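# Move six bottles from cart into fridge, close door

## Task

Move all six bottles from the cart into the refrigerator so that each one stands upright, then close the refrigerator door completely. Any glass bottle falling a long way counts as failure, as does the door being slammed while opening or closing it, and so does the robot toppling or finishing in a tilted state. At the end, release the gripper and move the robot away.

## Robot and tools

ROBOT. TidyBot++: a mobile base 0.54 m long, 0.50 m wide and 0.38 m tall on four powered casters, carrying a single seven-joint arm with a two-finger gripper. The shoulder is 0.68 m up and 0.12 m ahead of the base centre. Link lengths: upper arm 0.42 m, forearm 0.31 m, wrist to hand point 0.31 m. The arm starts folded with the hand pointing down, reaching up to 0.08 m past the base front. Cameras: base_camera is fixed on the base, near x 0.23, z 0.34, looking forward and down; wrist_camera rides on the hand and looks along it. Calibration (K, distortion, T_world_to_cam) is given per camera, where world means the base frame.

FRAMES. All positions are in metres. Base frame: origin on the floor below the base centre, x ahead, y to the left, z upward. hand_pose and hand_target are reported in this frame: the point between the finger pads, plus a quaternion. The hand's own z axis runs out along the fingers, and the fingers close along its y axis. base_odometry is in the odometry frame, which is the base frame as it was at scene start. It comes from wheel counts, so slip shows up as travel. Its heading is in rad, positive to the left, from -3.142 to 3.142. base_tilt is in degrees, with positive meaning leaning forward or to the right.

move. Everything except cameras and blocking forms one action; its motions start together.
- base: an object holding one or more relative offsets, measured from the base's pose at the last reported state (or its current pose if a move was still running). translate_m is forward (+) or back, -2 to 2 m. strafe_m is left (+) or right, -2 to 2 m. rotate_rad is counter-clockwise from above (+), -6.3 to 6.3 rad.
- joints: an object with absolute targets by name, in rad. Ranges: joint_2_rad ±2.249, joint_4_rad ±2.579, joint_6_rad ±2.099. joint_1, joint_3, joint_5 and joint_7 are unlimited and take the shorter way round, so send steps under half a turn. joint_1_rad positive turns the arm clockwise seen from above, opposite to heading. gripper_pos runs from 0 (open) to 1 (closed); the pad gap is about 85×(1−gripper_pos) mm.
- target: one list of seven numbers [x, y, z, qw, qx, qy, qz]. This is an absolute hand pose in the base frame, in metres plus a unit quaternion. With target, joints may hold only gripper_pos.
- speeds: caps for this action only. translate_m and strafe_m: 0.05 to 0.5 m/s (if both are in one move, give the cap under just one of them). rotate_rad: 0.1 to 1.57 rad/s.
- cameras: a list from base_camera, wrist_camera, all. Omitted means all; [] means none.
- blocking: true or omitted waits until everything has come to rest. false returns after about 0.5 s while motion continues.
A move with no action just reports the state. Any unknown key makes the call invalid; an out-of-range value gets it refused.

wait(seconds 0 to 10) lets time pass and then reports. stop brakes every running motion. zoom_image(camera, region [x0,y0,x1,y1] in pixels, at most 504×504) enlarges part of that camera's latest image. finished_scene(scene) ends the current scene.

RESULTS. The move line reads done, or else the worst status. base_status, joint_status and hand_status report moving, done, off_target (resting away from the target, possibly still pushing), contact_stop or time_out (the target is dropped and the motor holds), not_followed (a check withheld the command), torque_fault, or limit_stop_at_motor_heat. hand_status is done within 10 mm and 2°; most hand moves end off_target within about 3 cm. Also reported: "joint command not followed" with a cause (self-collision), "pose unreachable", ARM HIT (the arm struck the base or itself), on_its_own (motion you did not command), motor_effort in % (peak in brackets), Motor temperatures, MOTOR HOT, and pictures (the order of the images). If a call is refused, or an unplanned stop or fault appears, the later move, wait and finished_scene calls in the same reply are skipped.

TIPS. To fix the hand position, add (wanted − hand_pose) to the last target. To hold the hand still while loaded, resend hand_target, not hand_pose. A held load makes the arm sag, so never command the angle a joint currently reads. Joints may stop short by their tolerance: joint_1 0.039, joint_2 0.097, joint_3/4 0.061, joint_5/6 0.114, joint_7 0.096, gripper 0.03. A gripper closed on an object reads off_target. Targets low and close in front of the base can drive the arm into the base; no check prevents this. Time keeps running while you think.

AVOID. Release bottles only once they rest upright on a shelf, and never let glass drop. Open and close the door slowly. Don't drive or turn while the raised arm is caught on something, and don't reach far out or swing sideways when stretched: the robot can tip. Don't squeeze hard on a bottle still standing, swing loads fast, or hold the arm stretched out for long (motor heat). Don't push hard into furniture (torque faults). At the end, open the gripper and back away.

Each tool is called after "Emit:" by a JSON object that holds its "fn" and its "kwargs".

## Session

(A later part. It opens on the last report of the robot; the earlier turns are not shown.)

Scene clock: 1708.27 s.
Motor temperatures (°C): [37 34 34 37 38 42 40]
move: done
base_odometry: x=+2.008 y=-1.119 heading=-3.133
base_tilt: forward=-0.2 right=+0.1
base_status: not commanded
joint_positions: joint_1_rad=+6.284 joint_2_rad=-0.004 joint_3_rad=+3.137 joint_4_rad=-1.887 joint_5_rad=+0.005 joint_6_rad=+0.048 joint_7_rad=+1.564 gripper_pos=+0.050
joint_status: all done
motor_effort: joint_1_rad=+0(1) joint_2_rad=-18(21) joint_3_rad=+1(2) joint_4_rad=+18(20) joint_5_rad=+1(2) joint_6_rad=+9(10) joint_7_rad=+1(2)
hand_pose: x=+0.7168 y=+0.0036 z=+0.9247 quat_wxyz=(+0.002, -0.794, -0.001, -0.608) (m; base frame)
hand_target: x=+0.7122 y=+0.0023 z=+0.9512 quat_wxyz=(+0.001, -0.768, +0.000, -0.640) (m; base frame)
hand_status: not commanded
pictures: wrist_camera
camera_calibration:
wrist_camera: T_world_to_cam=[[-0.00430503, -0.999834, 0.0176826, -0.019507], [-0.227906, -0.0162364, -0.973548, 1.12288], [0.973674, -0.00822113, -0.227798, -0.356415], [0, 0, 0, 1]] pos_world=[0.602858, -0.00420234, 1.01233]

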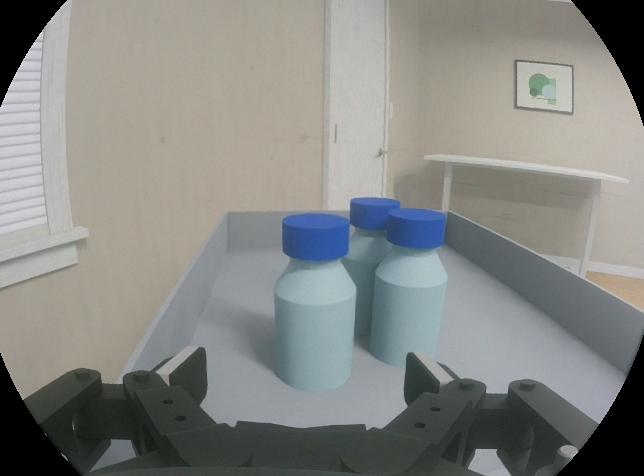

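Emit:
{"fn": "move", "kwargs": {"base": {"translate_m": 0.145}, "speeds": {"translate_m": 0.25}, "joints": {"joint_4_rad": -1.855, "gripper_pos": 0.1}, "cameras": ["wrist_camera"]}}

Scene clock: 1718.53 s.
Motor temperatures (°C): [37 34 34 37 38 42 40]
move: done
base_odometry: x=+1.863 y=-1.121 heading=-3.133
base_tilt: forward=-0.2 right=+0.0
base_status: done
joint_positions: joint_1_rad=+6.284 joint_2_rad=-0.017 joint_3_rad=+3.137 joint_4_rad=-1.878 joint_5_rad=+0.005 joint_6_rad=+0.052 joint_7_rad=+1.564 gripper_pos=+0.100
joint_status: all done
motor_effort: joint_1_rad=-1(1) joint_2_rad=-18(21) joint_3_rad=+0(2) joint_4_rad=+18(19) joint_5_rad=+1(1) joint_6_rad=+8(9) joint_7_rad=+1(1)
hand_pose: x=+0.7156 y=+0.0037 z=+0.9389 quat_wxyz=(+0.002, -0.786, -0.001, -0.618) (m; base frame)
hand_target: x=+0.7194 y=+0.0023 z=+0.9835 quat_wxyz=(+0.001, -0.751, +0.000, -0.660) (m; base frame)
hand_status: not commanded
pictures: wrist_camera
camera_calibration:
wrist_camera: T_world_to_cam=[[-0.00473645, -0.999835, 0.0175184, -0.0192847], [-0.202839, -0.0161938, -0.979078, 1.12372], [0.979201, -0.00819078, -0.202729, -0.379549], [0, 0, 0, 1]] pos_world=[0.599497, -0.00419305, 1.0236]

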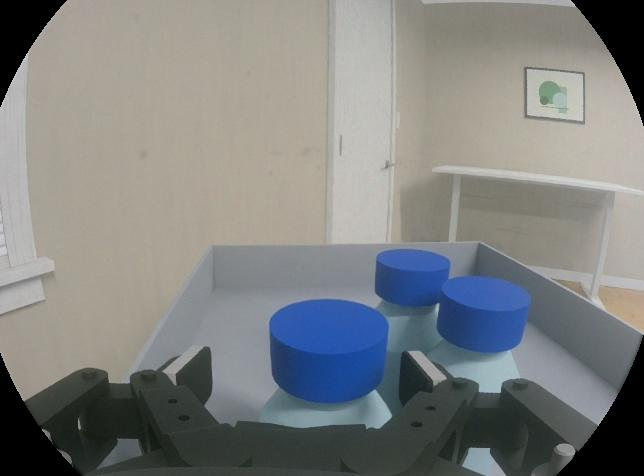

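Emit:
{"fn": "move", "kwargs": {"base": {"translate_m": 0.036, "strafe_m": -0.01}, "speeds": {"translate_m": 0.1}, "cameras": ["wrist_camera"]}}

Scene clock: 1724.83 s.
Motor temperatures (°C): [37 34 34 37 38 43 40]
move: done
base_odometry: x=+1.827 y=-1.111 heading=-3.133
base_tilt: forward=-0.1 right=+0.1
base_status: done
joint_positions: joint_1_rad=+6.284 joint_2_rad=-0.020 joint_3_rad=+3.137 joint_4_rad=-1.878 joint_5_rad=+0.005 joint_6_rad=+0.052 joint_7_rad=+1.564 gripper_pos=+0.100
joint_status: not commanded
motor_effort: joint_1_rad=+0(1) joint_2_rad=-18(20) joint_3_rad=+1(2) joint_4_rad=+18(19) joint_5_rad=+0(1) joint_6_rad=+9(9) joint_7_rad=+1(1)
hand_pose: x=+0.7148 y=+0.0037 z=+0.9410 quat_wxyz=(+0.002, -0.785, -0.001, -0.619) (m; base frame)
hand_target: x=+0.7194 y=+0.0023 z=+0.9835 quat_wxyz=(+0.001, -0.751, +0.000, -0.660) (m; base frame)
hand_status: not commanded
pictures: wrist_camera
camera_calibration:
wrist_camera: T_world_to_cam=[[-0.00480008, -0.999835, 0.0174999, -0.0192611], [-0.199138, -0.0161938, -0.979838, 1.12369], [0.97996, -0.0081882, -0.199028, -0.38235], [0, 0, 0, 1]] pos_world=[0.598364, -0.00419191, 1.02527]

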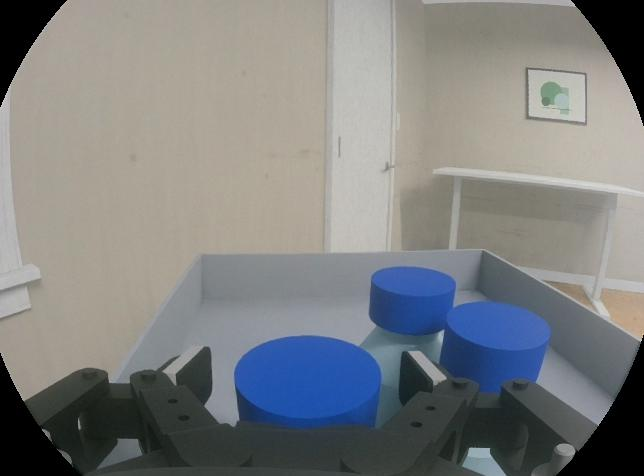

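Emit:
{"fn": "move", "kwargs": {"joints": {"joint_4_rad": -1.903}, "cameras": []}}

Emit:
{"fn": "move", "kwargs": {"joints": {"gripper_pos": 0.6}, "cameras": ["wrist_camera"]}}

Scene clock: 1731.73 s.
Motor temperatures (°C): [37 34 34 37 38 43 40]
move: done
base_odometry: x=+1.827 y=-1.111 heading=-3.133
base_tilt: forward=-0.1 right=+0.1
base_status: not commanded
joint_positions: joint_1_rad=+6.284 joint_2_rad=-0.020 joint_3_rad=+3.137 joint_4_rad=-1.894 joint_5_rad=+0.005 joint_6_rad=+0.053 joint_7_rad=+1.564 gripper_pos=+0.100
joint_status: all done
motor_effort: joint_1_rad=+0(1) joint_2_rad=-19(19) joint_3_rad=+1(2) joint_4_rad=+18(19) joint_5_rad=+0(1) joint_6_rad=+8(9) joint_7_rad=+0(1)
hand_pose: x=+0.7122 y=+0.0037 z=+0.9316 quat_wxyz=(+0.002, -0.790, -0.001, -0.613) (m; base frame)
hand_target: x=+0.7129 y=+0.0023 z=+0.9542 quat_wxyz=(+0.001, -0.767, +0.000, -0.642) (m; base frame)
hand_status: not commanded
pictures: none
No camera images: "cameras" was empty.

Scene clock: 1732.57 s.
Motor temperatures (°C): [37 34 34 37 38 43 40]
move: off_target
base_odometry: x=+1.827 y=-1.111 heading=-3.133
base_tilt: forward=-0.2 right=+0.1
base_status: not commanded
joint_positions: joint_1_rad=+6.284 joint_2_rad=-0.020 joint_3_rad=+3.137 joint_4_rad=-1.894 joint_5_rad=+0.005 joint_6_rad=+0.054 joint_7_rad=+1.564 gripper_pos=+0.430
joint_status: gripper_pos off_target (ended at +0.430, target +0.600)
motor_effort: joint_1_rad=+0(1) joint_2_rad=-18(19) joint_3_rad=+1(1) joint_4_rad=+19(19) joint_5_rad=+1(1) joint_6_rad=+8(9) joint_7_rad=+1(1)
hand_pose: x=+0.7123 y=+0.0037 z=+0.9318 quat_wxyz=(+0.002, -0.790, -0.001, -0.614) (m; base frame)
hand_target: x=+0.7129 y=+0.0023 z=+0.9542 quat_wxyz=(+0.001, -0.767, +0.000, -0.642) (m; base frame)
hand_status: not commanded
pictures: wrist_camera
camera_calibration:
wrist_camera: T_world_to_cam=[[-0.004539, -0.999834, 0.0176185, -0.0194162], [-0.213286, -0.0162453, -0.976855, 1.12144], [0.976979, -0.00819174, -0.213177, -0.366364], [0, 0, 0, 1]] pos_world=[0.59703, -0.00419591, 1.01773]

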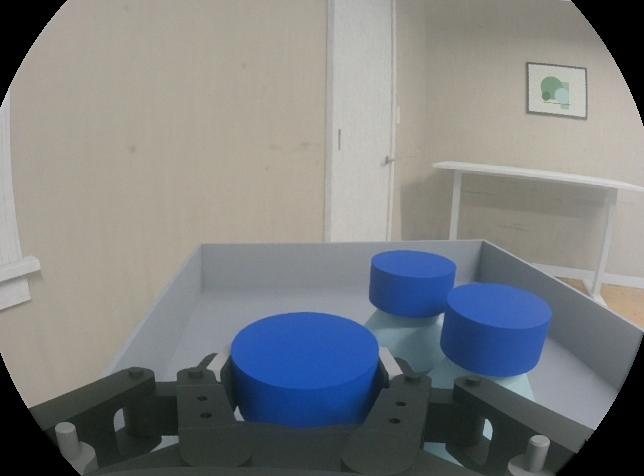

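Emit:
{"fn": "move", "kwargs": {"joints": {"joint_2_rad": -0.116, "joint_4_rad": -1.55, "joint_6_rad": -0.32, "gripper_pos": 0.6}, "cameras": ["wrist_camera"]}}

Emit:
{"fn": "move", "kwargs": {"base": {"translate_m": -0.22}, "speeds": {"translate_m": 0.4}, "joints": {"joint_2_rad": 0.003, "joint_4_rad": -1.14, "joint_6_rad": -0.68, "gripper_pos": 0.6}, "cameras": []}}

Emit:
{"fn": "move", "kwargs": {"base": {"translate_m": -0.058, "strafe_m": -0.609, "rotate_rad": -0.958}, "speeds": {"rotate_rad": 0.7}, "cameras": ["wrist_camera"]}}

Scene clock: 1753.73 s.
Motor temperatures (°C): [36 34 34 37 38 43 40]
move: off_target
base_odometry: x=+1.827 y=-1.111 heading=-3.133
base_tilt: forward=-0.1 right=+0.1
base_status: not commanded
joint_positions: joint_1_rad=+6.284 joint_2_rad=-0.082 joint_3_rad=+3.137 joint_4_rad=-1.608 joint_5_rad=+0.005 joint_6_rad=-0.248 joint_7_rad=+1.564 gripper_pos=+0.430
joint_status: gripper_pos off_target (ended at +0.430, target +0.600); the others done
motor_effort: joint_1_rad=+0(1) joint_2_rad=-21(25) joint_3_rad=+1(2) joint_4_rad=+23(24) joint_5_rad=+0(1) joint_6_rad=+12(13) joint_7_rad=+1(1)
hand_pose: x=+0.7035 y=+0.0032 z=+1.0520 quat_wxyz=(+0.001, -0.775, -0.001, -0.631) (m; base frame)
hand_target: x=+0.6878 y=+0.0023 z=+1.0859 quat_wxyz=(+0.001, -0.769, +0.000, -0.639) (m; base frame)
hand_status: not commanded
pictures: wrist_camera
camera_calibration:
wrist_camera: T_world_to_cam=[[-0.00693675, -0.99982, 0.0176637, -0.0203637], [-0.168743, -0.0162404, -0.985526, 1.21482], [0.985636, -0.00981696, -0.1686, -0.385198], [0, 0, 0, 1]] pos_world=[0.584516, -0.00441233, 1.13265]

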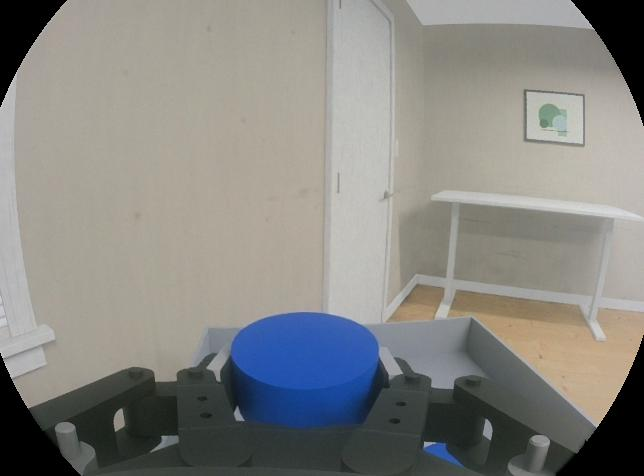

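Scene clock: 1755.73 s.
Motor temperatures (°C): [36 34 34 37 38 43 40]
move: off_target
base_odometry: x=+2.047 y=-1.109 heading=-3.133
base_tilt: forward=-0.2 right=+0.1
base_status: done
joint_positions: joint_1_rad=+6.284 joint_2_rad=-0.004 joint_3_rad=+3.137 joint_4_rad=-1.198 joint_5_rad=+0.005 joint_6_rad=-0.609 joint_7_rad=+1.564 gripper_pos=+0.430
joint_status: gripper_pos off_target (ended at +0.430, target +0.600); the others done
motor_effort: joint_1_rad=+0(1) joint_2_rad=-22(25) joint_3_rad=+1(2) joint_4_rad=+22(24) joint_5_rad=-1(1) joint_6_rad=+12(13) joint_7_rad=+0(1)
hand_pose: x=+0.7124 y=+0.0026 z=+1.1467 quat_wxyz=(+0.001, -0.784, +0.000, -0.621) (m; base frame)
hand_target: x=+0.7077 y=+0.0023 z=+1.1553 quat_wxyz=(+0.001, -0.790, +0.000, -0.613) (m; base frame)
hand_status: not commanded
pictures: none
No camera images: "cameras" was empty.

Scene clock: 1758.33 s.
Motor temperatures (°C): [36 34 34 37 38 42 40]
move: done
base_odometry: x=+2.100 y=-0.499 heading=+2.192
base_tilt: forward=-0.1 right=+0.1
base_status: done
joint_positions: joint_1_rad=+6.287 joint_2_rad=+0.002 joint_3_rad=+3.138 joint_4_rad=-1.198 joint_5_rad=+0.005 joint_6_rad=-0.610 joint_7_rad=+1.564 gripper_pos=+0.430
joint_status: not commanded
motor_effort: joint_1_rad=-1(4) joint_2_rad=-23(25) joint_3_rad=+1(5) joint_4_rad=+22(22) joint_5_rad=+0(2) joint_6_rad=+12(13) joint_7_rad=+1(1)
hand_pose: x=+0.7151 y=+0.0001 z=+1.1427 quat_wxyz=(-0.001, -0.787, +0.002, -0.618) (m; base frame)
hand_target: x=+0.7077 y=+0.0023 z=+1.1553 quat_wxyz=(+0.001, -0.790, +0.000, -0.613) (m; base frame)
hand_status: not commanded
pictures: wrist_camera
camera_calibration:
wrist_camera: T_world_to_cam=[[-0.0123015, -0.999775, 0.0173093, -0.0207218], [-0.203749, -0.0144412, -0.978917, 1.32353], [0.978946, -0.0155689, -0.203525, -0.336626], [0, 0, 0, 1]] pos_world=[0.598951, -0.00684466, 1.22747]

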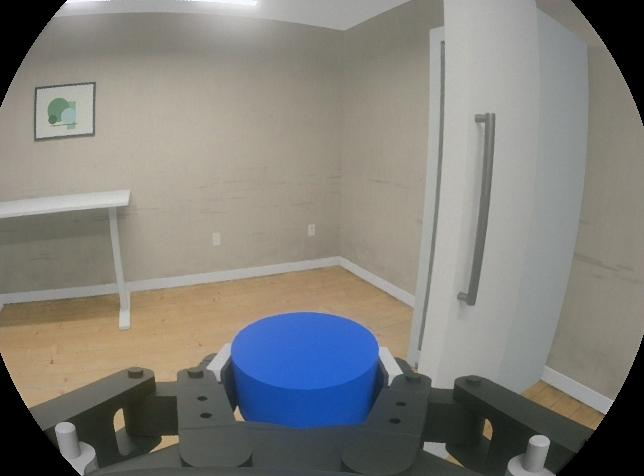

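Emit:
{"fn": "move", "kwargs": {"base": {"translate_m": 1.515, "strafe_m": 0.453}, "cameras": []}}

Emit:
{"fn": "move", "kwargs": {"base": {"translate_m": 0.204, "strafe_m": -0.318, "rotate_rad": -1.172}, "speeds": {"rotate_rad": 0.8, "translate_m": 0.3}, "cameras": ["base_camera", "wrist_camera"]}}

Scene clock: 1778.93 s.
Motor temperatures (°C): [36 34 34 37 38 42 40]
move: done
base_odometry: x=+0.849 y=+0.469 heading=+2.192
base_tilt: forward=-0.2 right=+0.1
base_status: done
joint_positions: joint_1_rad=+6.287 joint_2_rad=+0.010 joint_3_rad=+3.138 joint_4_rad=-1.198 joint_5_rad=+0.005 joint_6_rad=-0.613 joint_7_rad=+1.564 gripper_pos=+0.430
joint_status: not commanded
motor_effort: joint_1_rad=+0(2) joint_2_rad=-23(27) joint_3_rad=+1(2) joint_4_rad=+22(23) joint_5_rad=+0(1) joint_6_rad=+12(13) joint_7_rad=+1(1)
hand_pose: x=+0.7187 y=+0.0001 z=+1.1370 quat_wxyz=(-0.001, -0.790, +0.002, -0.613) (m; base frame)
hand_target: x=+0.7077 y=+0.0023 z=+1.1553 quat_wxyz=(+0.001, -0.790, +0.000, -0.613) (m; base frame)
hand_status: not commanded
pictures: none
No camera images: "cameras" was empty.

Scene clock: 1781.20 s.
Motor temperatures (°C): [36 34 34 37 38 42 40]
move: done
base_odometry: x=+0.990 y=+0.820 heading=+1.019
base_tilt: forward=-0.1 right=+0.0
base_status: done
joint_positions: joint_1_rad=+6.284 joint_2_rad=+0.014 joint_3_rad=+3.137 joint_4_rad=-1.198 joint_5_rad=+0.005 joint_6_rad=-0.613 joint_7_rad=+1.564 gripper_pos=+0.430
joint_status: not commanded
motor_effort: joint_1_rad=+0(4) joint_2_rad=-23(27) joint_3_rad=+1(5) joint_4_rad=+22(23) joint_5_rad=+0(2) joint_6_rad=+13(13) joint_7_rad=+1(1)
hand_pose: x=+0.7204 y=+0.0027 z=+1.1348 quat_wxyz=(+0.001, -0.791, +0.000, -0.612) (m; base frame)
hand_target: x=+0.7077 y=+0.0023 z=+1.1553 quat_wxyz=(+0.001, -0.790, +0.000, -0.613) (m; base frame)
hand_status: not commanded
pictures: base_camera, wrist_camera
camera_calibration:
wrist_camera: T_world_to_cam=[[-0.00774225, -0.999818, 0.0174165, -0.0213622], [-0.218032, -0.0153102, -0.975821, 1.32368], [0.975911, -0.0113524, -0.217874, -0.324896], [0, 0, 0, 1]] pos_world=[0.605509, -0.00478088, 1.22126]

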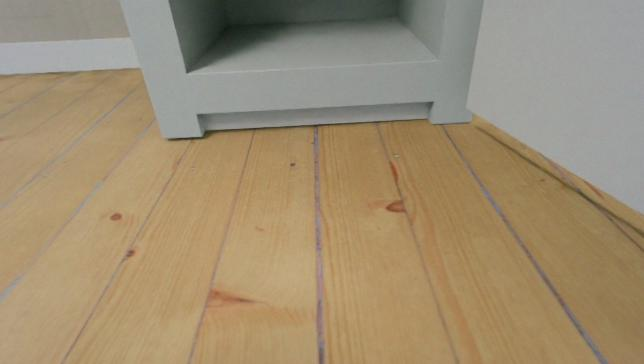

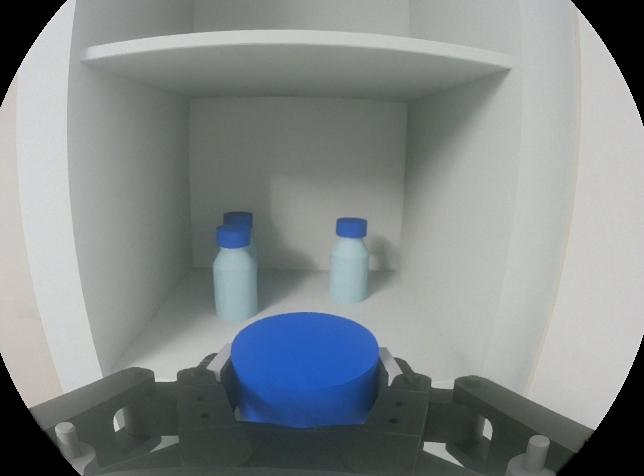

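Emit:
{"fn": "move", "kwargs": {"base": {"translate_m": 0.372, "rotate_rad": -0.004}, "speeds": {"translate_m": 0.25}, "joints": {"joint_1_rad": 0.118, "joint_4_rad": -1.267, "joint_6_rad": -0.443, "gripper_pos": 0.6}, "cameras": ["base_camera", "wrist_camera"]}}

Scene clock: 1800.13 s.
Motor temperatures (°C): [36 34 34 37 38 42 40]
move: off_target
base_odometry: x=+1.185 y=+1.137 heading=+1.015
base_tilt: forward=-0.2 right=+0.1
base_status: done
joint_positions: joint_1_rad=+6.395 joint_2_rad=+0.018 joint_3_rad=+3.137 joint_4_rad=-1.274 joint_5_rad=+0.005 joint_6_rad=-0.529 joint_7_rad=+1.564 gripper_pos=+0.430
joint_status: gripper_pos off_target (ended at +0.430, target +0.600); the others done
motor_effort: joint_1_rad=+0(3) joint_2_rad=-23(27) joint_3_rad=+1(3) joint_4_rad=+22(24) joint_5_rad=+0(1) joint_6_rad=+11(13) joint_7_rad=+1(1)
hand_pose: x=+0.7268 y=-0.0650 z=+1.1125 quat_wxyz=(-0.033, -0.788, +0.044, -0.613) (m; base frame)
hand_target: x=+0.7247 y=-0.0695 z=+1.1516 quat_wxyz=(-0.038, -0.754, +0.044, -0.654) (m; base frame)
hand_status: not commanded
pictures: base_camera, wrist_camera
camera_calibration:
wrist_camera: T_world_to_cam=[[-0.11834, -0.992819, 0.0174855, -0.00786899], [-0.213556, 0.00824981, -0.976896, 1.30173], [0.969737, -0.11934, -0.212999, -0.344805], [0, 0, 0, 1]] pos_world=[0.611432, -0.0597005, 1.19835]

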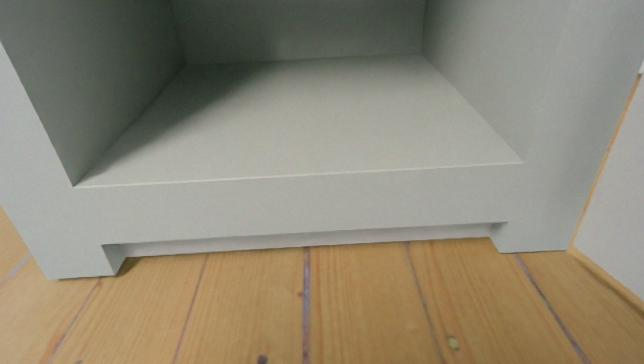

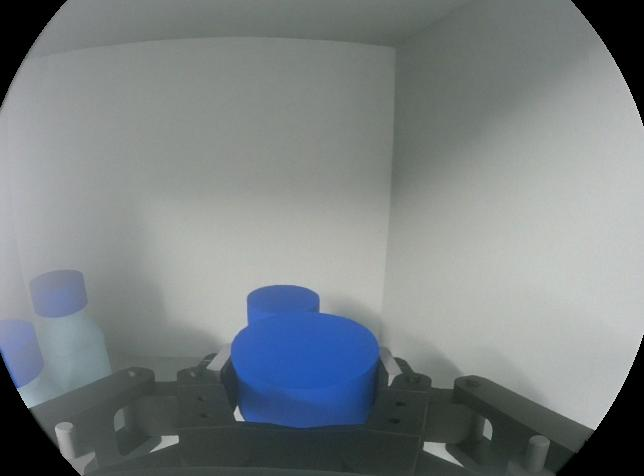

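Emit:
{"fn": "move", "kwargs": {"joints": {"joint_4_rad": -1.35, "joint_6_rad": -0.354}, "cameras": []}}

Emit:
{"fn": "move", "kwargs": {"joints": {"joint_4_rad": -1.385, "joint_6_rad": -0.325}, "cameras": ["wrist_camera"]}}

Scene clock: 1830.20 s.
Motor temperatures (°C): [36 34 34 37 38 42 40]
move: done
base_odometry: x=+1.185 y=+1.137 heading=+1.015
base_tilt: forward=-0.2 right=+0.1
base_status: not commanded
joint_positions: joint_1_rad=+6.395 joint_2_rad=+0.018 joint_3_rad=+3.137 joint_4_rad=-1.356 joint_5_rad=+0.005 joint_6_rad=-0.453 joint_7_rad=+1.564 gripper_pos=+0.430
joint_status: all done
motor_effort: joint_1_rad=-1(1) joint_2_rad=-24(25) joint_3_rad=+1(2) joint_4_rad=+22(24) joint_5_rad=+0(1) joint_6_rad=+11(13) joint_7_rad=+0(1)
hand_pose: x=+0.7324 y=-0.0655 z=+1.0854 quat_wxyz=(-0.033, -0.790, +0.044, -0.610) (m; base frame)
hand_target: x=+0.7316 y=-0.0703 z=+1.1282 quat_wxyz=(-0.038, -0.752, +0.044, -0.656) (m; base frame)
hand_status: not commanded
pictures: none
No camera images: "cameras" was empty.

Scene clock: 1830.90 s.
Motor temperatures (°C): [36 34 34 37 38 42 40]
move: done
base_odometry: x=+1.185 y=+1.137 heading=+1.015
base_tilt: forward=-0.2 right=+0.1
base_status: not commanded
joint_positions: joint_1_rad=+6.395 joint_2_rad=+0.018 joint_3_rad=+3.137 joint_4_rad=-1.389 joint_5_rad=+0.005 joint_6_rad=-0.422 joint_7_rad=+1.564 gripper_pos=+0.430
joint_status: all done
motor_effort: joint_1_rad=+0(1) joint_2_rad=-24(25) joint_3_rad=+1(1) joint_4_rad=+22(24) joint_5_rad=+0(1) joint_6_rad=+11(13) joint_7_rad=+1(1)
hand_pose: x=+0.7341 y=-0.0656 z=+1.0744 quat_wxyz=(-0.033, -0.791, +0.044, -0.609) (m; base frame)
hand_target: x=+0.7335 y=-0.0705 z=+1.1156 quat_wxyz=(-0.038, -0.754, +0.044, -0.654) (m; base frame)
hand_status: not commanded
pictures: wrist_camera
camera_calibration:
wrist_camera: T_world_to_cam=[[-0.117635, -0.992899, 0.0177054, -0.00771845], [-0.221927, 0.00890645, -0.975023, 1.27029], [0.967941, -0.118626, -0.221399, -0.349668], [0, 0, 0, 1]] pos_world=[0.619462, -0.0604571, 1.16128]

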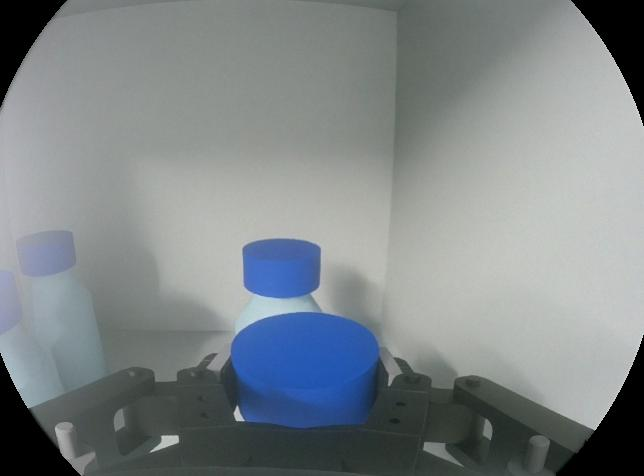

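Emit:
{"fn": "move", "kwargs": {"joints": {"joint_4_rad": -1.41, "joint_6_rad": -0.305}, "cameras": ["wrist_camera"]}}

Scene clock: 1835.93 s.
Motor temperatures (°C): [36 34 34 37 38 43 40]
move: done
base_odometry: x=+1.185 y=+1.137 heading=+1.015
base_tilt: forward=-0.2 right=+0.1
base_status: not commanded
joint_positions: joint_1_rad=+6.395 joint_2_rad=+0.018 joint_3_rad=+3.137 joint_4_rad=-1.405 joint_5_rad=+0.005 joint_6_rad=-0.394 joint_7_rad=+1.564 gripper_pos=+0.430
joint_status: all done
motor_effort: joint_1_rad=-1(1) joint_2_rad=-23(24) joint_3_rad=+1(2) joint_4_rad=+21(23) joint_5_rad=+0(1) joint_6_rad=+11(12) joint_7_rad=+1(1)
hand_pose: x=+0.7358 y=-0.0658 z=+1.0732 quat_wxyz=(-0.033, -0.787, +0.044, -0.614) (m; base frame)
hand_target: x=+0.7346 y=-0.0706 z=+1.1063 quat_wxyz=(-0.038, -0.756, +0.044, -0.652) (m; base frame)
hand_status: not commanded
pictures: wrist_camera
camera_calibration:
wrist_camera: T_world_to_cam=[[-0.117702, -0.992893, 0.0176011, -0.0074761], [-0.210343, 0.00760509, -0.977598, 1.26367], [0.970516, -0.118768, -0.209743, -0.365978], [0, 0, 0, 1]] pos_world=[0.620112, -0.0604996, 1.15873]

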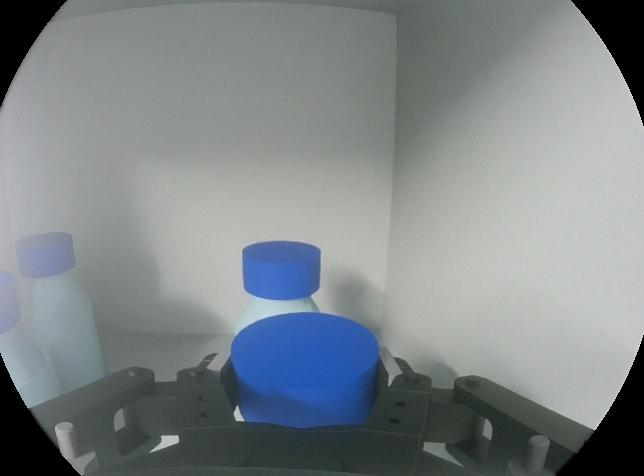

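Emit:
{"fn": "move", "kwargs": {"joints": {"gripper_pos": 0.0}, "cameras": ["wrist_camera"]}}

Emit:
{"fn": "move", "kwargs": {"base": {"translate_m": -0.55}, "speeds": {"translate_m": 0.35}, "cameras": ["wrist_camera", "base_camera"]}}

Scene clock: 1841.53 s.
Motor temperatures (°C): [36 34 34 37 38 43 40]
move: done
base_odometry: x=+1.185 y=+1.137 heading=+1.015
base_tilt: forward=-0.1 right=+0.1
base_status: not commanded
joint_positions: joint_1_rad=+6.395 joint_2_rad=+0.016 joint_3_rad=+3.137 joint_4_rad=-1.405 joint_5_rad=+0.005 joint_6_rad=-0.376 joint_7_rad=+1.564 gripper_pos=+0.000
joint_status: all done
motor_effort: joint_1_rad=-1(1) joint_2_rad=-20(24) joint_3_rad=+1(2) joint_4_rad=+19(22) joint_5_rad=-1(1) joint_6_rad=+9(11) joint_7_rad=+1(1)
hand_pose: x=+0.7366 y=-0.0658 z=+1.0796 quat_wxyz=(-0.034, -0.781, +0.043, -0.622) (m; base frame)
hand_target: x=+0.7346 y=-0.0706 z=+1.1063 quat_wxyz=(-0.038, -0.756, +0.044, -0.652) (m; base frame)
hand_status: not commanded
pictures: wrist_camera
camera_calibration:
wrist_camera: T_world_to_cam=[[-0.117952, -0.992867, 0.0174078, -0.00715532], [-0.190999, 0.0054806, -0.981575, 1.26], [0.974478, -0.119103, -0.190283, -0.389373], [0, 0, 0, 1]] pos_world=[0.61925, -0.0603855, 1.16282]

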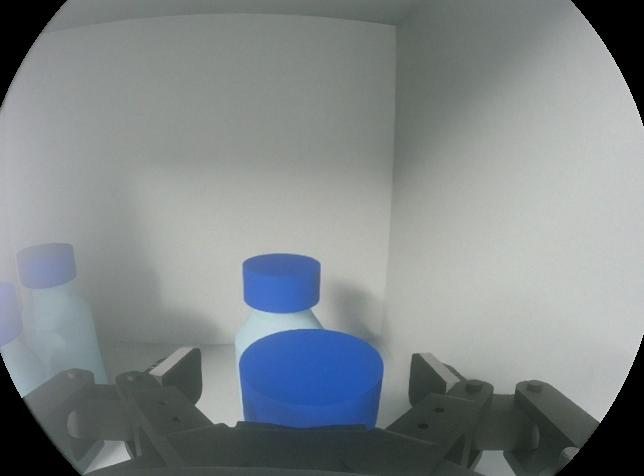

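Scene clock: 1844.17 s.
Motor temperatures (°C): [36 34 34 37 38 43 40]
move: done
base_odometry: x=+0.894 y=+0.670 heading=+1.014
base_tilt: forward=-0.1 right=+0.1
base_status: done
joint_positions: joint_1_rad=+6.395 joint_2_rad=+0.004 joint_3_rad=+3.137 joint_4_rad=-1.405 joint_5_rad=+0.005 joint_6_rad=-0.375 joint_7_rad=+1.564 gripper_pos=+0.000
joint_status: not commanded
motor_effort: joint_1_rad=-1(2) joint_2_rad=-20(25) joint_3_rad=+1(2) joint_4_rad=+19(20) joint_5_rad=+0(1) joint_6_rad=+8(9) joint_7_rad=+1(1)
hand_pose: x=+0.7319 y=-0.0653 z=+1.0873 quat_wxyz=(-0.034, -0.777, +0.043, -0.627) (m; base frame)
hand_target: x=+0.7346 y=-0.0706 z=+1.1063 quat_wxyz=(-0.038, -0.756, +0.044, -0.652) (m; base frame)
hand_status: not commanded
pictures: base_camera, wrist_camera
camera_calibration:
wrist_camera: T_world_to_cam=[[-0.118256, -0.992832, 0.0173219, -0.00705313], [-0.178455, 0.0040891, -0.98394, 1.25993], [0.976816, -0.119448, -0.17766, -0.3987], [0, 0, 0, 1]] pos_world=[0.613465, -0.0597786, 1.16899]

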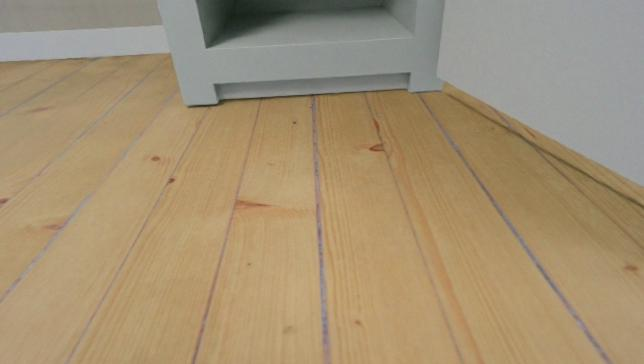

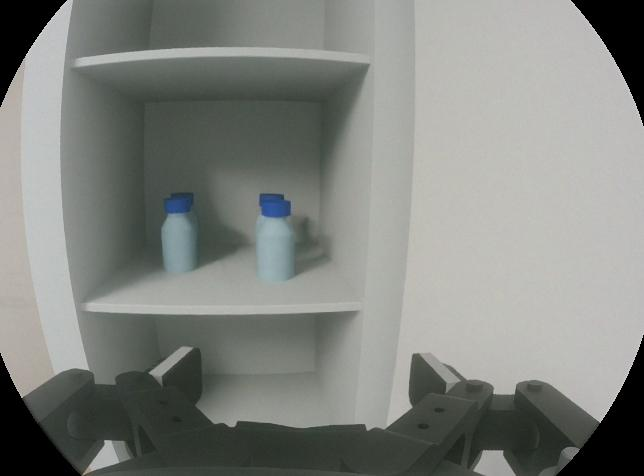

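Emit:
{"fn": "move", "kwargs": {"base": {"translate_m": -0.648, "strafe_m": -1.647, "rotate_rad": 2.454}, "speeds": {"rotate_rad": 0.8}, "joints": {"joint_1_rad": 0.0, "joint_2_rad": -0.03, "joint_4_rad": -1.45, "joint_6_rad": -0.3, "gripper_pos": 0.05}, "cameras": ["wrist_camera"]}}

Emit:
{"fn": "move", "kwargs": {"joints": {"joint_1_rad": 0.0, "joint_2_rad": -0.03, "joint_3_rad": 3.14, "joint_4_rad": -1.908, "joint_5_rad": 0.0, "joint_6_rad": 0.126, "joint_7_rad": 1.57, "gripper_pos": 0.05}, "cameras": ["wrist_camera"]}}

Scene clock: 1879.83 s.
Motor temperatures (°C): [36 34 34 37 38 43 40]
move: done
base_odometry: x=+1.950 y=-0.750 heading=-2.814
base_tilt: forward=-0.1 right=+0.0
base_status: done
joint_positions: joint_1_rad=+6.279 joint_2_rad=-0.010 joint_3_rad=+3.135 joint_4_rad=-1.431 joint_5_rad=+0.005 joint_6_rad=-0.373 joint_7_rad=+1.564 gripper_pos=+0.050
joint_status: all done
motor_effort: joint_1_rad=-1(3) joint_2_rad=-19(23) joint_3_rad=+1(4) joint_4_rad=+19(20) joint_5_rad=+0(1) joint_6_rad=+8(9) joint_7_rad=+1(1)
hand_pose: x=+0.7292 y=+0.0074 z=+1.0805 quat_wxyz=(+0.003, -0.782, -0.003, -0.624) (m; base frame)
hand_target: x=+0.7250 y=+0.0023 z=+1.1033 quat_wxyz=(+0.001, -0.758, +0.000, -0.652) (m; base frame)
hand_status: not commanded
pictures: wrist_camera
camera_calibration:
wrist_camera: T_world_to_cam=[[-0.0000473983, -0.999846, 0.0175257, -0.0213674], [-0.187899, -0.0172047, -0.982038, 1.25744], [0.982188, -0.00333962, -0.187869, -0.382342], [0, 0, 0, 1]] pos_world=[0.611802, -0.0010072, 1.1634]

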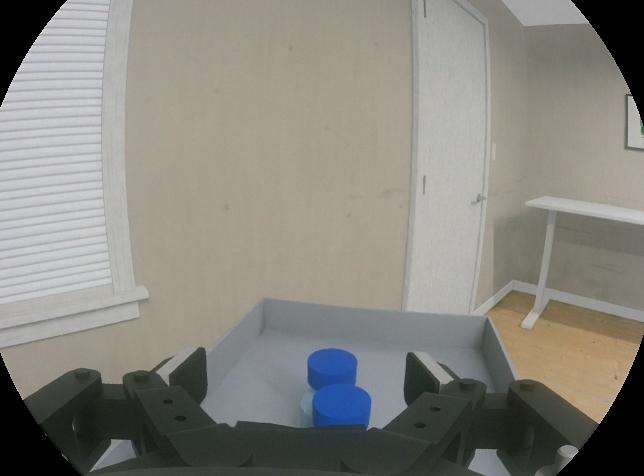

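Scene clock: 1881.77 s.
Motor temperatures (°C): [36 34 34 37 38 43 40]
move: done
base_odometry: x=+1.950 y=-0.750 heading=-2.814
base_tilt: forward=-0.2 right=+0.1
base_status: not commanded
joint_positions: joint_1_rad=+6.279 joint_2_rad=-0.011 joint_3_rad=+3.135 joint_4_rad=-1.887 joint_5_rad=+0.005 joint_6_rad=+0.048 joint_7_rad=+1.564 gripper_pos=+0.050
joint_status: all done
motor_effort: joint_1_rad=+0(1) joint_2_rad=-19(20) joint_3_rad=+1(2) joint_4_rad=+19(20) joint_5_rad=+0(1) joint_6_rad=+8(10) joint_7_rad=+0(2)
hand_pose: x=+0.7151 y=+0.0079 z=+0.9284 quat_wxyz=(+0.004, -0.792, -0.004, -0.610) (m; base frame)
hand_target: x=+0.7122 y=+0.0023 z=+0.9512 quat_wxyz=(+0.001, -0.768, +0.000, -0.640) (m; base frame)
hand_status: not commanded
pictures: wrist_camera
camera_calibration:
wrist_camera: T_world_to_cam=[[0.00278339, -0.99984, 0.0176889, -0.0203558], [-0.221715, -0.0178657, -0.974948, 1.12308], [0.975107, -0.00120823, -0.221729, -0.360597], [0, 0, 0, 1]] pos_world=[0.600683, -0.000723546, 1.01535]

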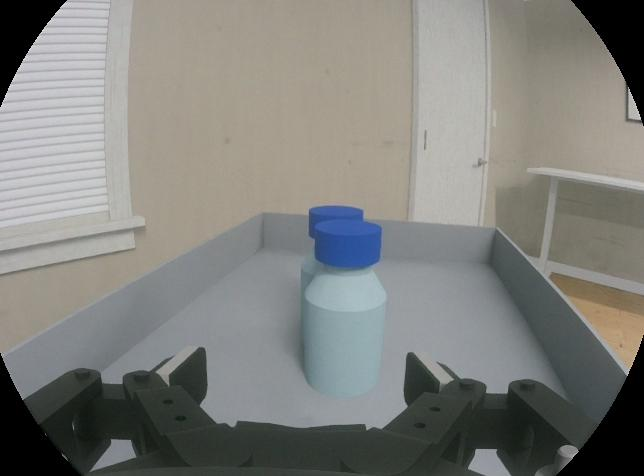

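Emit:
{"fn": "zoom_image", "kwargs": {"camera": "wrist_camera", "region": [260, 180, 440, 300]}}

Scaled by 2.800.

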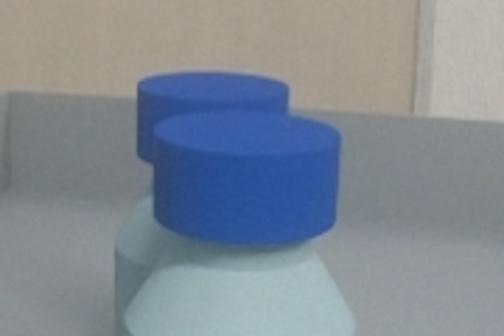

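Emit:
{"fn": "move", "kwargs": {"base": {"translate_m": 0.16, "strafe_m": -0.0335}, "speeds": {"translate_m": 0.2}, "joints": {"joint_4_rad": -1.855, "gripper_pos": 0.1}, "cameras": ["wrist_camera"]}}

Scene clock: 1896.90 s.
Motor temperatures (°C): [36 34 34 37 38 43 40]
move: done
base_odometry: x=+1.788 y=-0.770 heading=-2.814
base_tilt: forward=-0.2 right=+0.1
base_status: done
joint_positions: joint_1_rad=+6.279 joint_2_rad=-0.017 joint_3_rad=+3.135 joint_4_rad=-1.878 joint_5_rad=+0.005 joint_6_rad=+0.052 joint_7_rad=+1.564 gripper_pos=+0.100
joint_status: all done
motor_effort: joint_1_rad=+0(1) joint_2_rad=-18(21) joint_3_rad=+1(3) joint_4_rad=+18(20) joint_5_rad=+0(1) joint_6_rad=+8(9) joint_7_rad=+1(1)
hand_pose: x=+0.7154 y=+0.0080 z=+0.9387 quat_wxyz=(+0.004, -0.786, -0.004, -0.618) (m; base frame)
hand_target: x=+0.7194 y=+0.0023 z=+0.9835 quat_wxyz=(+0.001, -0.751, +0.000, -0.660) (m; base frame)
hand_status: not commanded
pictures: wrist_camera
camera_calibration:
wrist_camera: T_world_to_cam=[[0.00246729, -0.999843, 0.0175657, -0.0201754], [-0.202972, -0.0177008, -0.979025, 1.12361], [0.979181, -0.0011498, -0.202984, -0.379149], [0, 0, 0, 1]] pos_world=[0.599366, -0.000719417, 1.02343]

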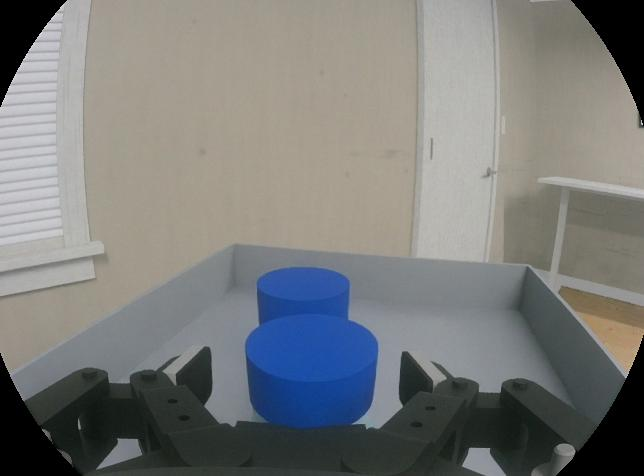

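Emit:
{"fn": "move", "kwargs": {"base": {"translate_m": 0.019}, "speeds": {"translate_m": 0.1}, "cameras": []}}

Emit:
{"fn": "move", "kwargs": {"joints": {"joint_4_rad": -1.903}, "cameras": ["wrist_camera"]}}

Scene clock: 1903.70 s.
Motor temperatures (°C): [36 34 34 37 38 43 40]
move: done
base_odometry: x=+1.770 y=-0.776 heading=-2.814
base_tilt: forward=-0.1 right=+0.1
base_status: done
joint_positions: joint_1_rad=+6.279 joint_2_rad=-0.021 joint_3_rad=+3.135 joint_4_rad=-1.878 joint_5_rad=+0.005 joint_6_rad=+0.053 joint_7_rad=+1.564 gripper_pos=+0.100
joint_status: not commanded
motor_effort: joint_1_rad=-1(1) joint_2_rad=-19(22) joint_3_rad=+1(2) joint_4_rad=+18(19) joint_5_rad=+0(1) joint_6_rad=+8(9) joint_7_rad=+0(1)
hand_pose: x=+0.7144 y=+0.0080 z=+0.9415 quat_wxyz=(+0.004, -0.785, -0.004, -0.620) (m; base frame)
hand_target: x=+0.7194 y=+0.0023 z=+0.9835 quat_wxyz=(+0.001, -0.751, +0.000, -0.660) (m; base frame)
hand_status: not commanded
pictures: none
No camera images: "cameras" was empty.

Scene clock: 1904.43 s.
Motor temperatures (°C): [36 34 34 37 38 43 40]
move: done
base_odometry: x=+1.770 y=-0.776 heading=-2.814
base_tilt: forward=-0.1 right=+0.1
base_status: not commanded
joint_positions: joint_1_rad=+6.279 joint_2_rad=-0.021 joint_3_rad=+3.135 joint_4_rad=-1.894 joint_5_rad=+0.005 joint_6_rad=+0.053 joint_7_rad=+1.564 gripper_pos=+0.100
joint_status: all done
motor_effort: joint_1_rad=+0(1) joint_2_rad=-18(19) joint_3_rad=+1(2) joint_4_rad=+18(19) joint_5_rad=-1(1) joint_6_rad=+8(9) joint_7_rad=+1(1)
hand_pose: x=+0.7118 y=+0.0079 z=+0.9323 quat_wxyz=(+0.004, -0.789, -0.004, -0.614) (m; base frame)
hand_target: x=+0.7129 y=+0.0023 z=+0.9542 quat_wxyz=(+0.001, -0.767, +0.000, -0.642) (m; base frame)
hand_status: not commanded
pictures: wrist_camera
camera_calibration:
wrist_camera: T_world_to_cam=[[0.00264728, -0.99984, 0.0176756, -0.0203142], [-0.212634, -0.0178343, -0.976969, 1.12153], [0.977128, -0.00117213, -0.212648, -0.366467], [0, 0, 0, 1]] pos_world=[0.596614, -0.000738836, 1.01813]

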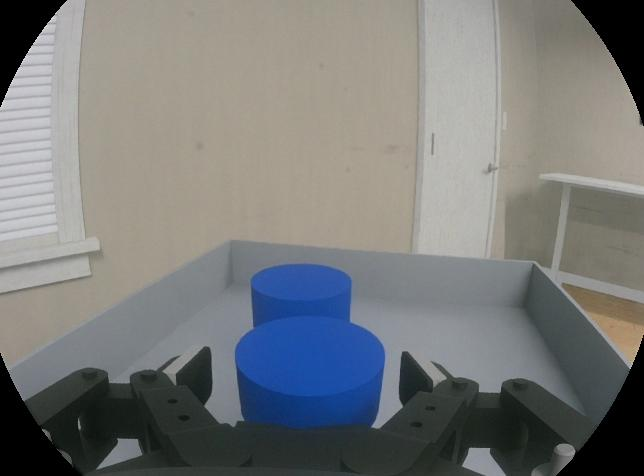

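Emit:
{"fn": "move", "kwargs": {"joints": {"gripper_pos": 0.6}, "cameras": []}}

Emit:
{"fn": "move", "kwargs": {"joints": {"joint_2_rad": -0.116, "joint_4_rad": -1.55, "joint_6_rad": -0.32, "gripper_pos": 0.6}, "cameras": ["wrist_camera"]}}

Scene clock: 1908.57 s.
Motor temperatures (°C): [36 34 34 37 38 43 40]
move: off_target
base_odometry: x=+1.770 y=-0.776 heading=-2.814
base_tilt: forward=-0.1 right=+0.1
base_status: not commanded
joint_positions: joint_1_rad=+6.279 joint_2_rad=-0.021 joint_3_rad=+3.135 joint_4_rad=-1.894 joint_5_rad=+0.005 joint_6_rad=+0.054 joint_7_rad=+1.564 gripper_pos=+0.428
joint_status: gripper_pos off_target (ended at +0.428, target +0.600)
motor_effort: joint_1_rad=-1(2) joint_2_rad=-18(18) joint_3_rad=+1(1) joint_4_rad=+19(19) joint_5_rad=+1(1) joint_6_rad=+9(10) joint_7_rad=+1(2)
hand_pose: x=+0.7119 y=+0.0079 z=+0.9325 quat_wxyz=(+0.004, -0.789, -0.004, -0.614) (m; base frame)
hand_target: x=+0.7129 y=+0.0023 z=+0.9542 quat_wxyz=(+0.001, -0.767, +0.000, -0.642) (m; base frame)
hand_status: not commanded
pictures: none
No camera images: "cameras" was empty.

Scene clock: 1910.37 s.
Motor temperatures (°C): [36 34 34 37 38 43 40]
move: off_target
base_odometry: x=+1.770 y=-0.776 heading=-2.814
base_tilt: forward=-0.1 right=+0.1
base_status: not commanded
joint_positions: joint_1_rad=+6.279 joint_2_rad=-0.074 joint_3_rad=+3.135 joint_4_rad=-1.615 joint_5_rad=+0.005 joint_6_rad=-0.253 joint_7_rad=+1.564 gripper_pos=+0.428
joint_status: joint_4_rad off_target (ended at -1.615, target -1.550); gripper_pos off_target (ended at +0.428, target +0.600); the others done
motor_effort: joint_1_rad=+0(1) joint_2_rad=-22(26) joint_3_rad=+1(2) joint_4_rad=+24(26) joint_5_rad=+0(1) joint_6_rad=+13(15) joint_7_rad=+0(2)
hand_pose: x=+0.7055 y=+0.0075 z=+1.0419 quat_wxyz=(+0.003, -0.781, -0.003, -0.624) (m; base frame)
hand_target: x=+0.6878 y=+0.0023 z=+1.0859 quat_wxyz=(+0.001, -0.769, +0.000, -0.639) (m; base frame)
hand_status: not commanded
pictures: wrist_camera
camera_calibration:
wrist_camera: T_world_to_cam=[[0.000535954, -0.999837, 0.0180259, -0.0215625], [-0.187397, -0.017807, -0.982123, 1.21488], [0.982284, -0.00285162, -0.187376, -0.366956], [0, 0, 0, 1]] pos_world=[0.58813, -0.000972125, 1.12479]

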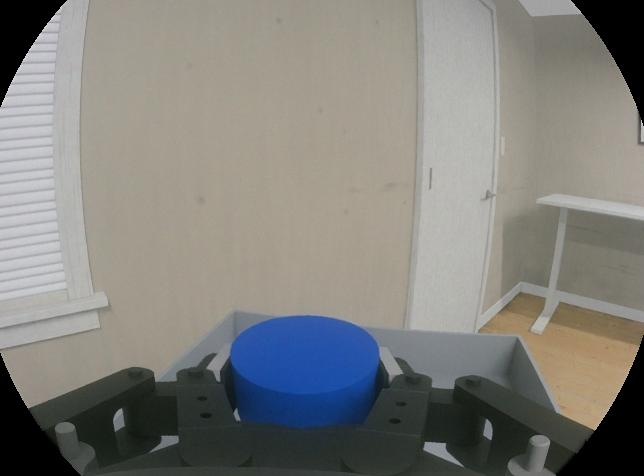

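Emit:
{"fn": "move", "kwargs": {"base": {"translate_m": -0.25}, "speeds": {"translate_m": 0.4}, "joints": {"joint_2_rad": 0.003, "joint_4_rad": -1.14, "joint_6_rad": -0.68}, "cameras": ["wrist_camera"]}}

Scene clock: 1942.10 s.
Motor temperatures (°C): [36 34 34 37 38 42 40]
move: off_target
base_odometry: x=+2.006 y=-0.696 heading=-2.814
base_tilt: forward=-0.1 right=+0.1
base_status: done
joint_positions: joint_1_rad=+6.279 joint_2_rad=+0.001 joint_3_rad=+3.135 joint_4_rad=-1.207 joint_5_rad=+0.005 joint_6_rad=-0.613 joint_7_rad=+1.564 gripper_pos=+0.428
joint_status: joint_4_rad off_target (ended at -1.207, target -1.140); the others done
motor_effort: joint_1_rad=+0(2) joint_2_rad=-24(27) joint_3_rad=+1(2) joint_4_rad=+23(25) joint_5_rad=+0(1) joint_6_rad=+12(14) joint_7_rad=+1(1)
hand_pose: x=+0.7147 y=+0.0068 z=+1.1371 quat_wxyz=(+0.003, -0.790, -0.002, -0.613) (m; base frame)
hand_target: x=+0.7077 y=+0.0023 z=+1.1553 quat_wxyz=(+0.001, -0.790, +0.000, -0.613) (m; base frame)
hand_status: not commanded
pictures: wrist_camera
camera_calibration:
wrist_camera: T_world_to_cam=[[-0.000905401, -0.999848, 0.0174312, -0.0222298], [-0.213978, -0.0168338, -0.976693, 1.32289], [0.976838, -0.0046142, -0.21393, -0.323977], [0, 0, 0, 1]] pos_world=[0.599523, -0.00145212, 1.22314]

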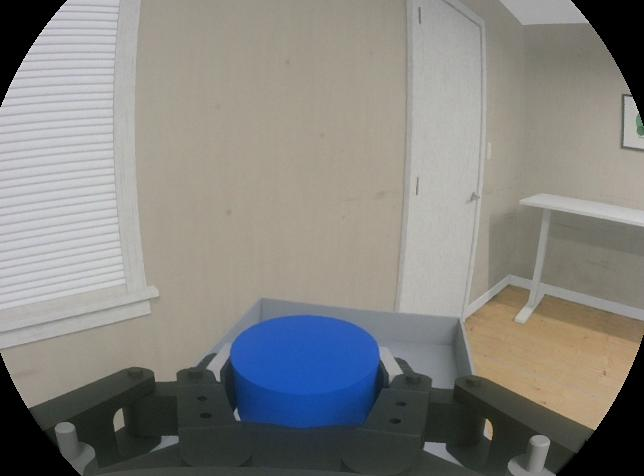

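Emit:
{"fn": "move", "kwargs": {"base": {"translate_m": 0.511, "strafe_m": -1.856, "rotate_rad": -2.469}, "speeds": {"translate_m": 0.4, "rotate_rad": 0.7}, "cameras": ["wrist_camera", "base_camera"]}}

Scene clock: 1950.43 s.
Motor temperatures (°C): [36 34 34 37 38 42 40]
move: done
base_odometry: x=+0.925 y=+0.898 heading=+1.000
base_tilt: forward=-0.1 right=+0.1
base_status: done
joint_positions: joint_1_rad=+6.283 joint_2_rad=+0.004 joint_3_rad=+3.138 joint_4_rad=-1.205 joint_5_rad=+0.001 joint_6_rad=-0.619 joint_7_rad=+1.564 gripper_pos=+0.429
joint_status: not commanded
motor_effort: joint_1_rad=+0(8) joint_2_rad=-23(26) joint_3_rad=+1(9) joint_4_rad=+23(24) joint_5_rad=+0(4) joint_6_rad=+12(15) joint_7_rad=+0(2)
hand_pose: x=+0.7155 y=+0.0035 z=+1.1353 quat_wxyz=(+0.003, -0.792, +0.001, -0.611) (m; base frame)
hand_target: x=+0.7077 y=+0.0023 z=+1.1553 quat_wxyz=(+0.001, -0.790, +0.000, -0.613) (m; base frame)
hand_status: not commanded
pictures: base_camera, wrist_camera
camera_calibration:
wrist_camera: T_world_to_cam=[[-0.00618934, -0.999892, 0.0133249, -0.0170914], [-0.219751, -0.0116394, -0.975487, 1.32397], [0.975536, -0.00896577, -0.219655, -0.317787], [0, 0, 0, 1]] pos_world=[0.600851, -0.00452851, 1.22194]

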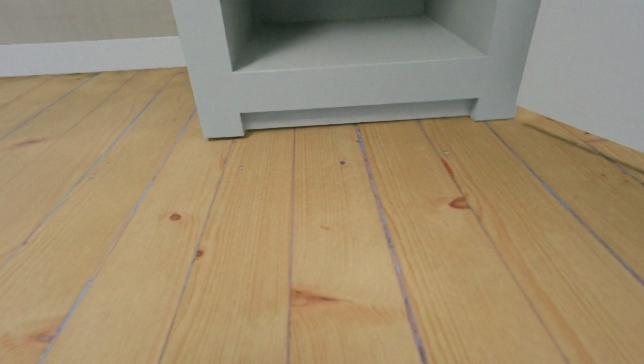

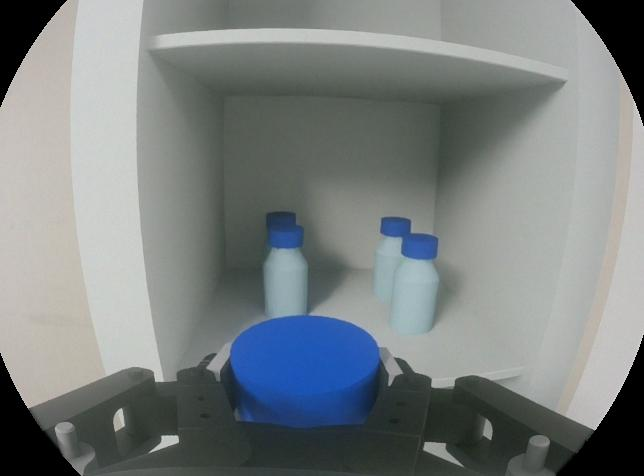

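Emit:
{"fn": "zoom_image", "kwargs": {"camera": "base_camera", "region": [180, 80, 360, 160]}}

Emit:
{"fn": "zoom_image", "kwargs": {"camera": "base_camera", "region": [400, 70, 580, 150]}}

Scaled by 2.800.

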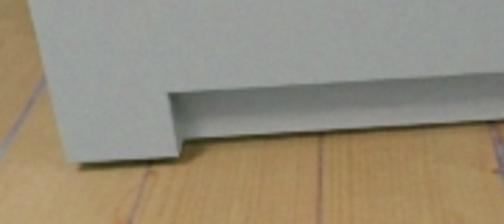

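Scaled by 2.800.

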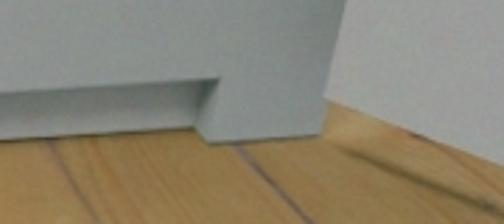

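Emit:
{"fn": "zoom_image", "kwargs": {"camera": "wrist_camera", "region": [240, 190, 460, 350]}}

Scaled by 2.291.

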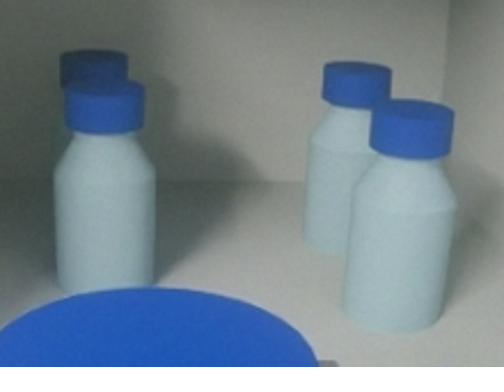

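Emit:
{"fn": "move", "kwargs": {"base": {"translate_m": 0.308, "strafe_m": 0.008, "rotate_rad": 0.02}, "speeds": {"translate_m": 0.25}, "joints": {"joint_2_rad": 0.003, "joint_4_rad": -1.267, "joint_6_rad": -0.443}, "cameras": ["wrist_camera", "base_camera"]}}

Scene clock: 1993.70 s.
Motor temperatures (°C): [36 34 34 37 38 42 40]
move: done
base_odometry: x=+1.085 y=+1.161 heading=+1.020
base_tilt: forward=-0.1 right=+0.0
base_status: done
joint_positions: joint_1_rad=+6.281 joint_2_rad=+0.017 joint_3_rad=+3.138 joint_4_rad=-1.280 joint_5_rad=+0.001 joint_6_rad=-0.535 joint_7_rad=+1.564 gripper_pos=+0.429
joint_status: all done
motor_effort: joint_1_rad=-1(3) joint_2_rad=-25(28) joint_3_rad=+1(3) joint_4_rad=+23(24) joint_5_rad=+0(2) joint_6_rad=+14(14) joint_7_rad=+1(1)
hand_pose: x=+0.7295 y=+0.0049 z=+1.1073 quat_wxyz=(+0.003, -0.793, +0.000, -0.609) (m; base frame)
hand_target: x=+0.7286 y=+0.0023 z=+1.1516 quat_wxyz=(+0.001, -0.756, +0.000, -0.655) (m; base frame)
hand_status: not commanded
pictures: base_camera, wrist_camera
camera_calibration:
wrist_camera: T_world_to_cam=[[-0.00376105, -0.999904, 0.013346, -0.0169753], [-0.224515, -0.012161, -0.974395, 1.30198], [0.974463, -0.00666113, -0.224448, -0.331452], [0, 0, 0, 1]] pos_world=[0.615238, -0.00334809, 1.19448]

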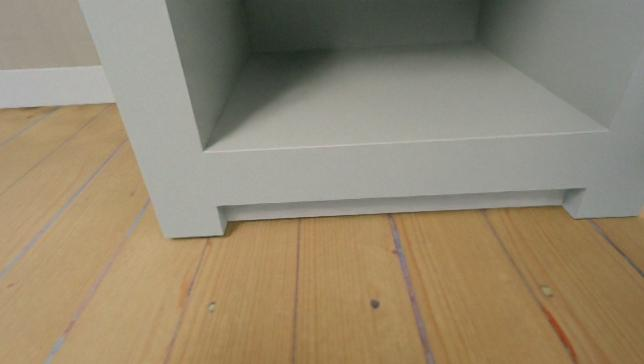

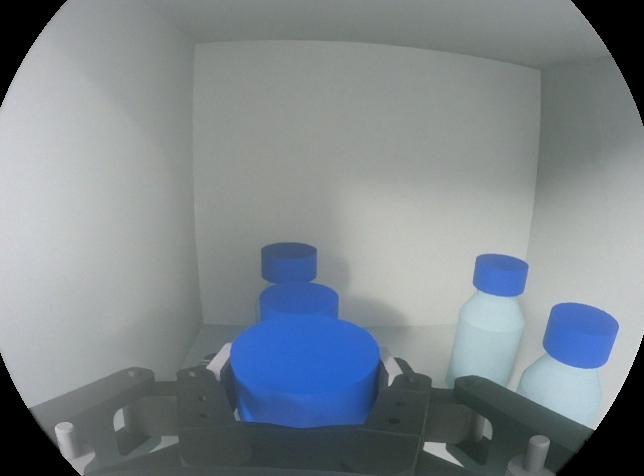

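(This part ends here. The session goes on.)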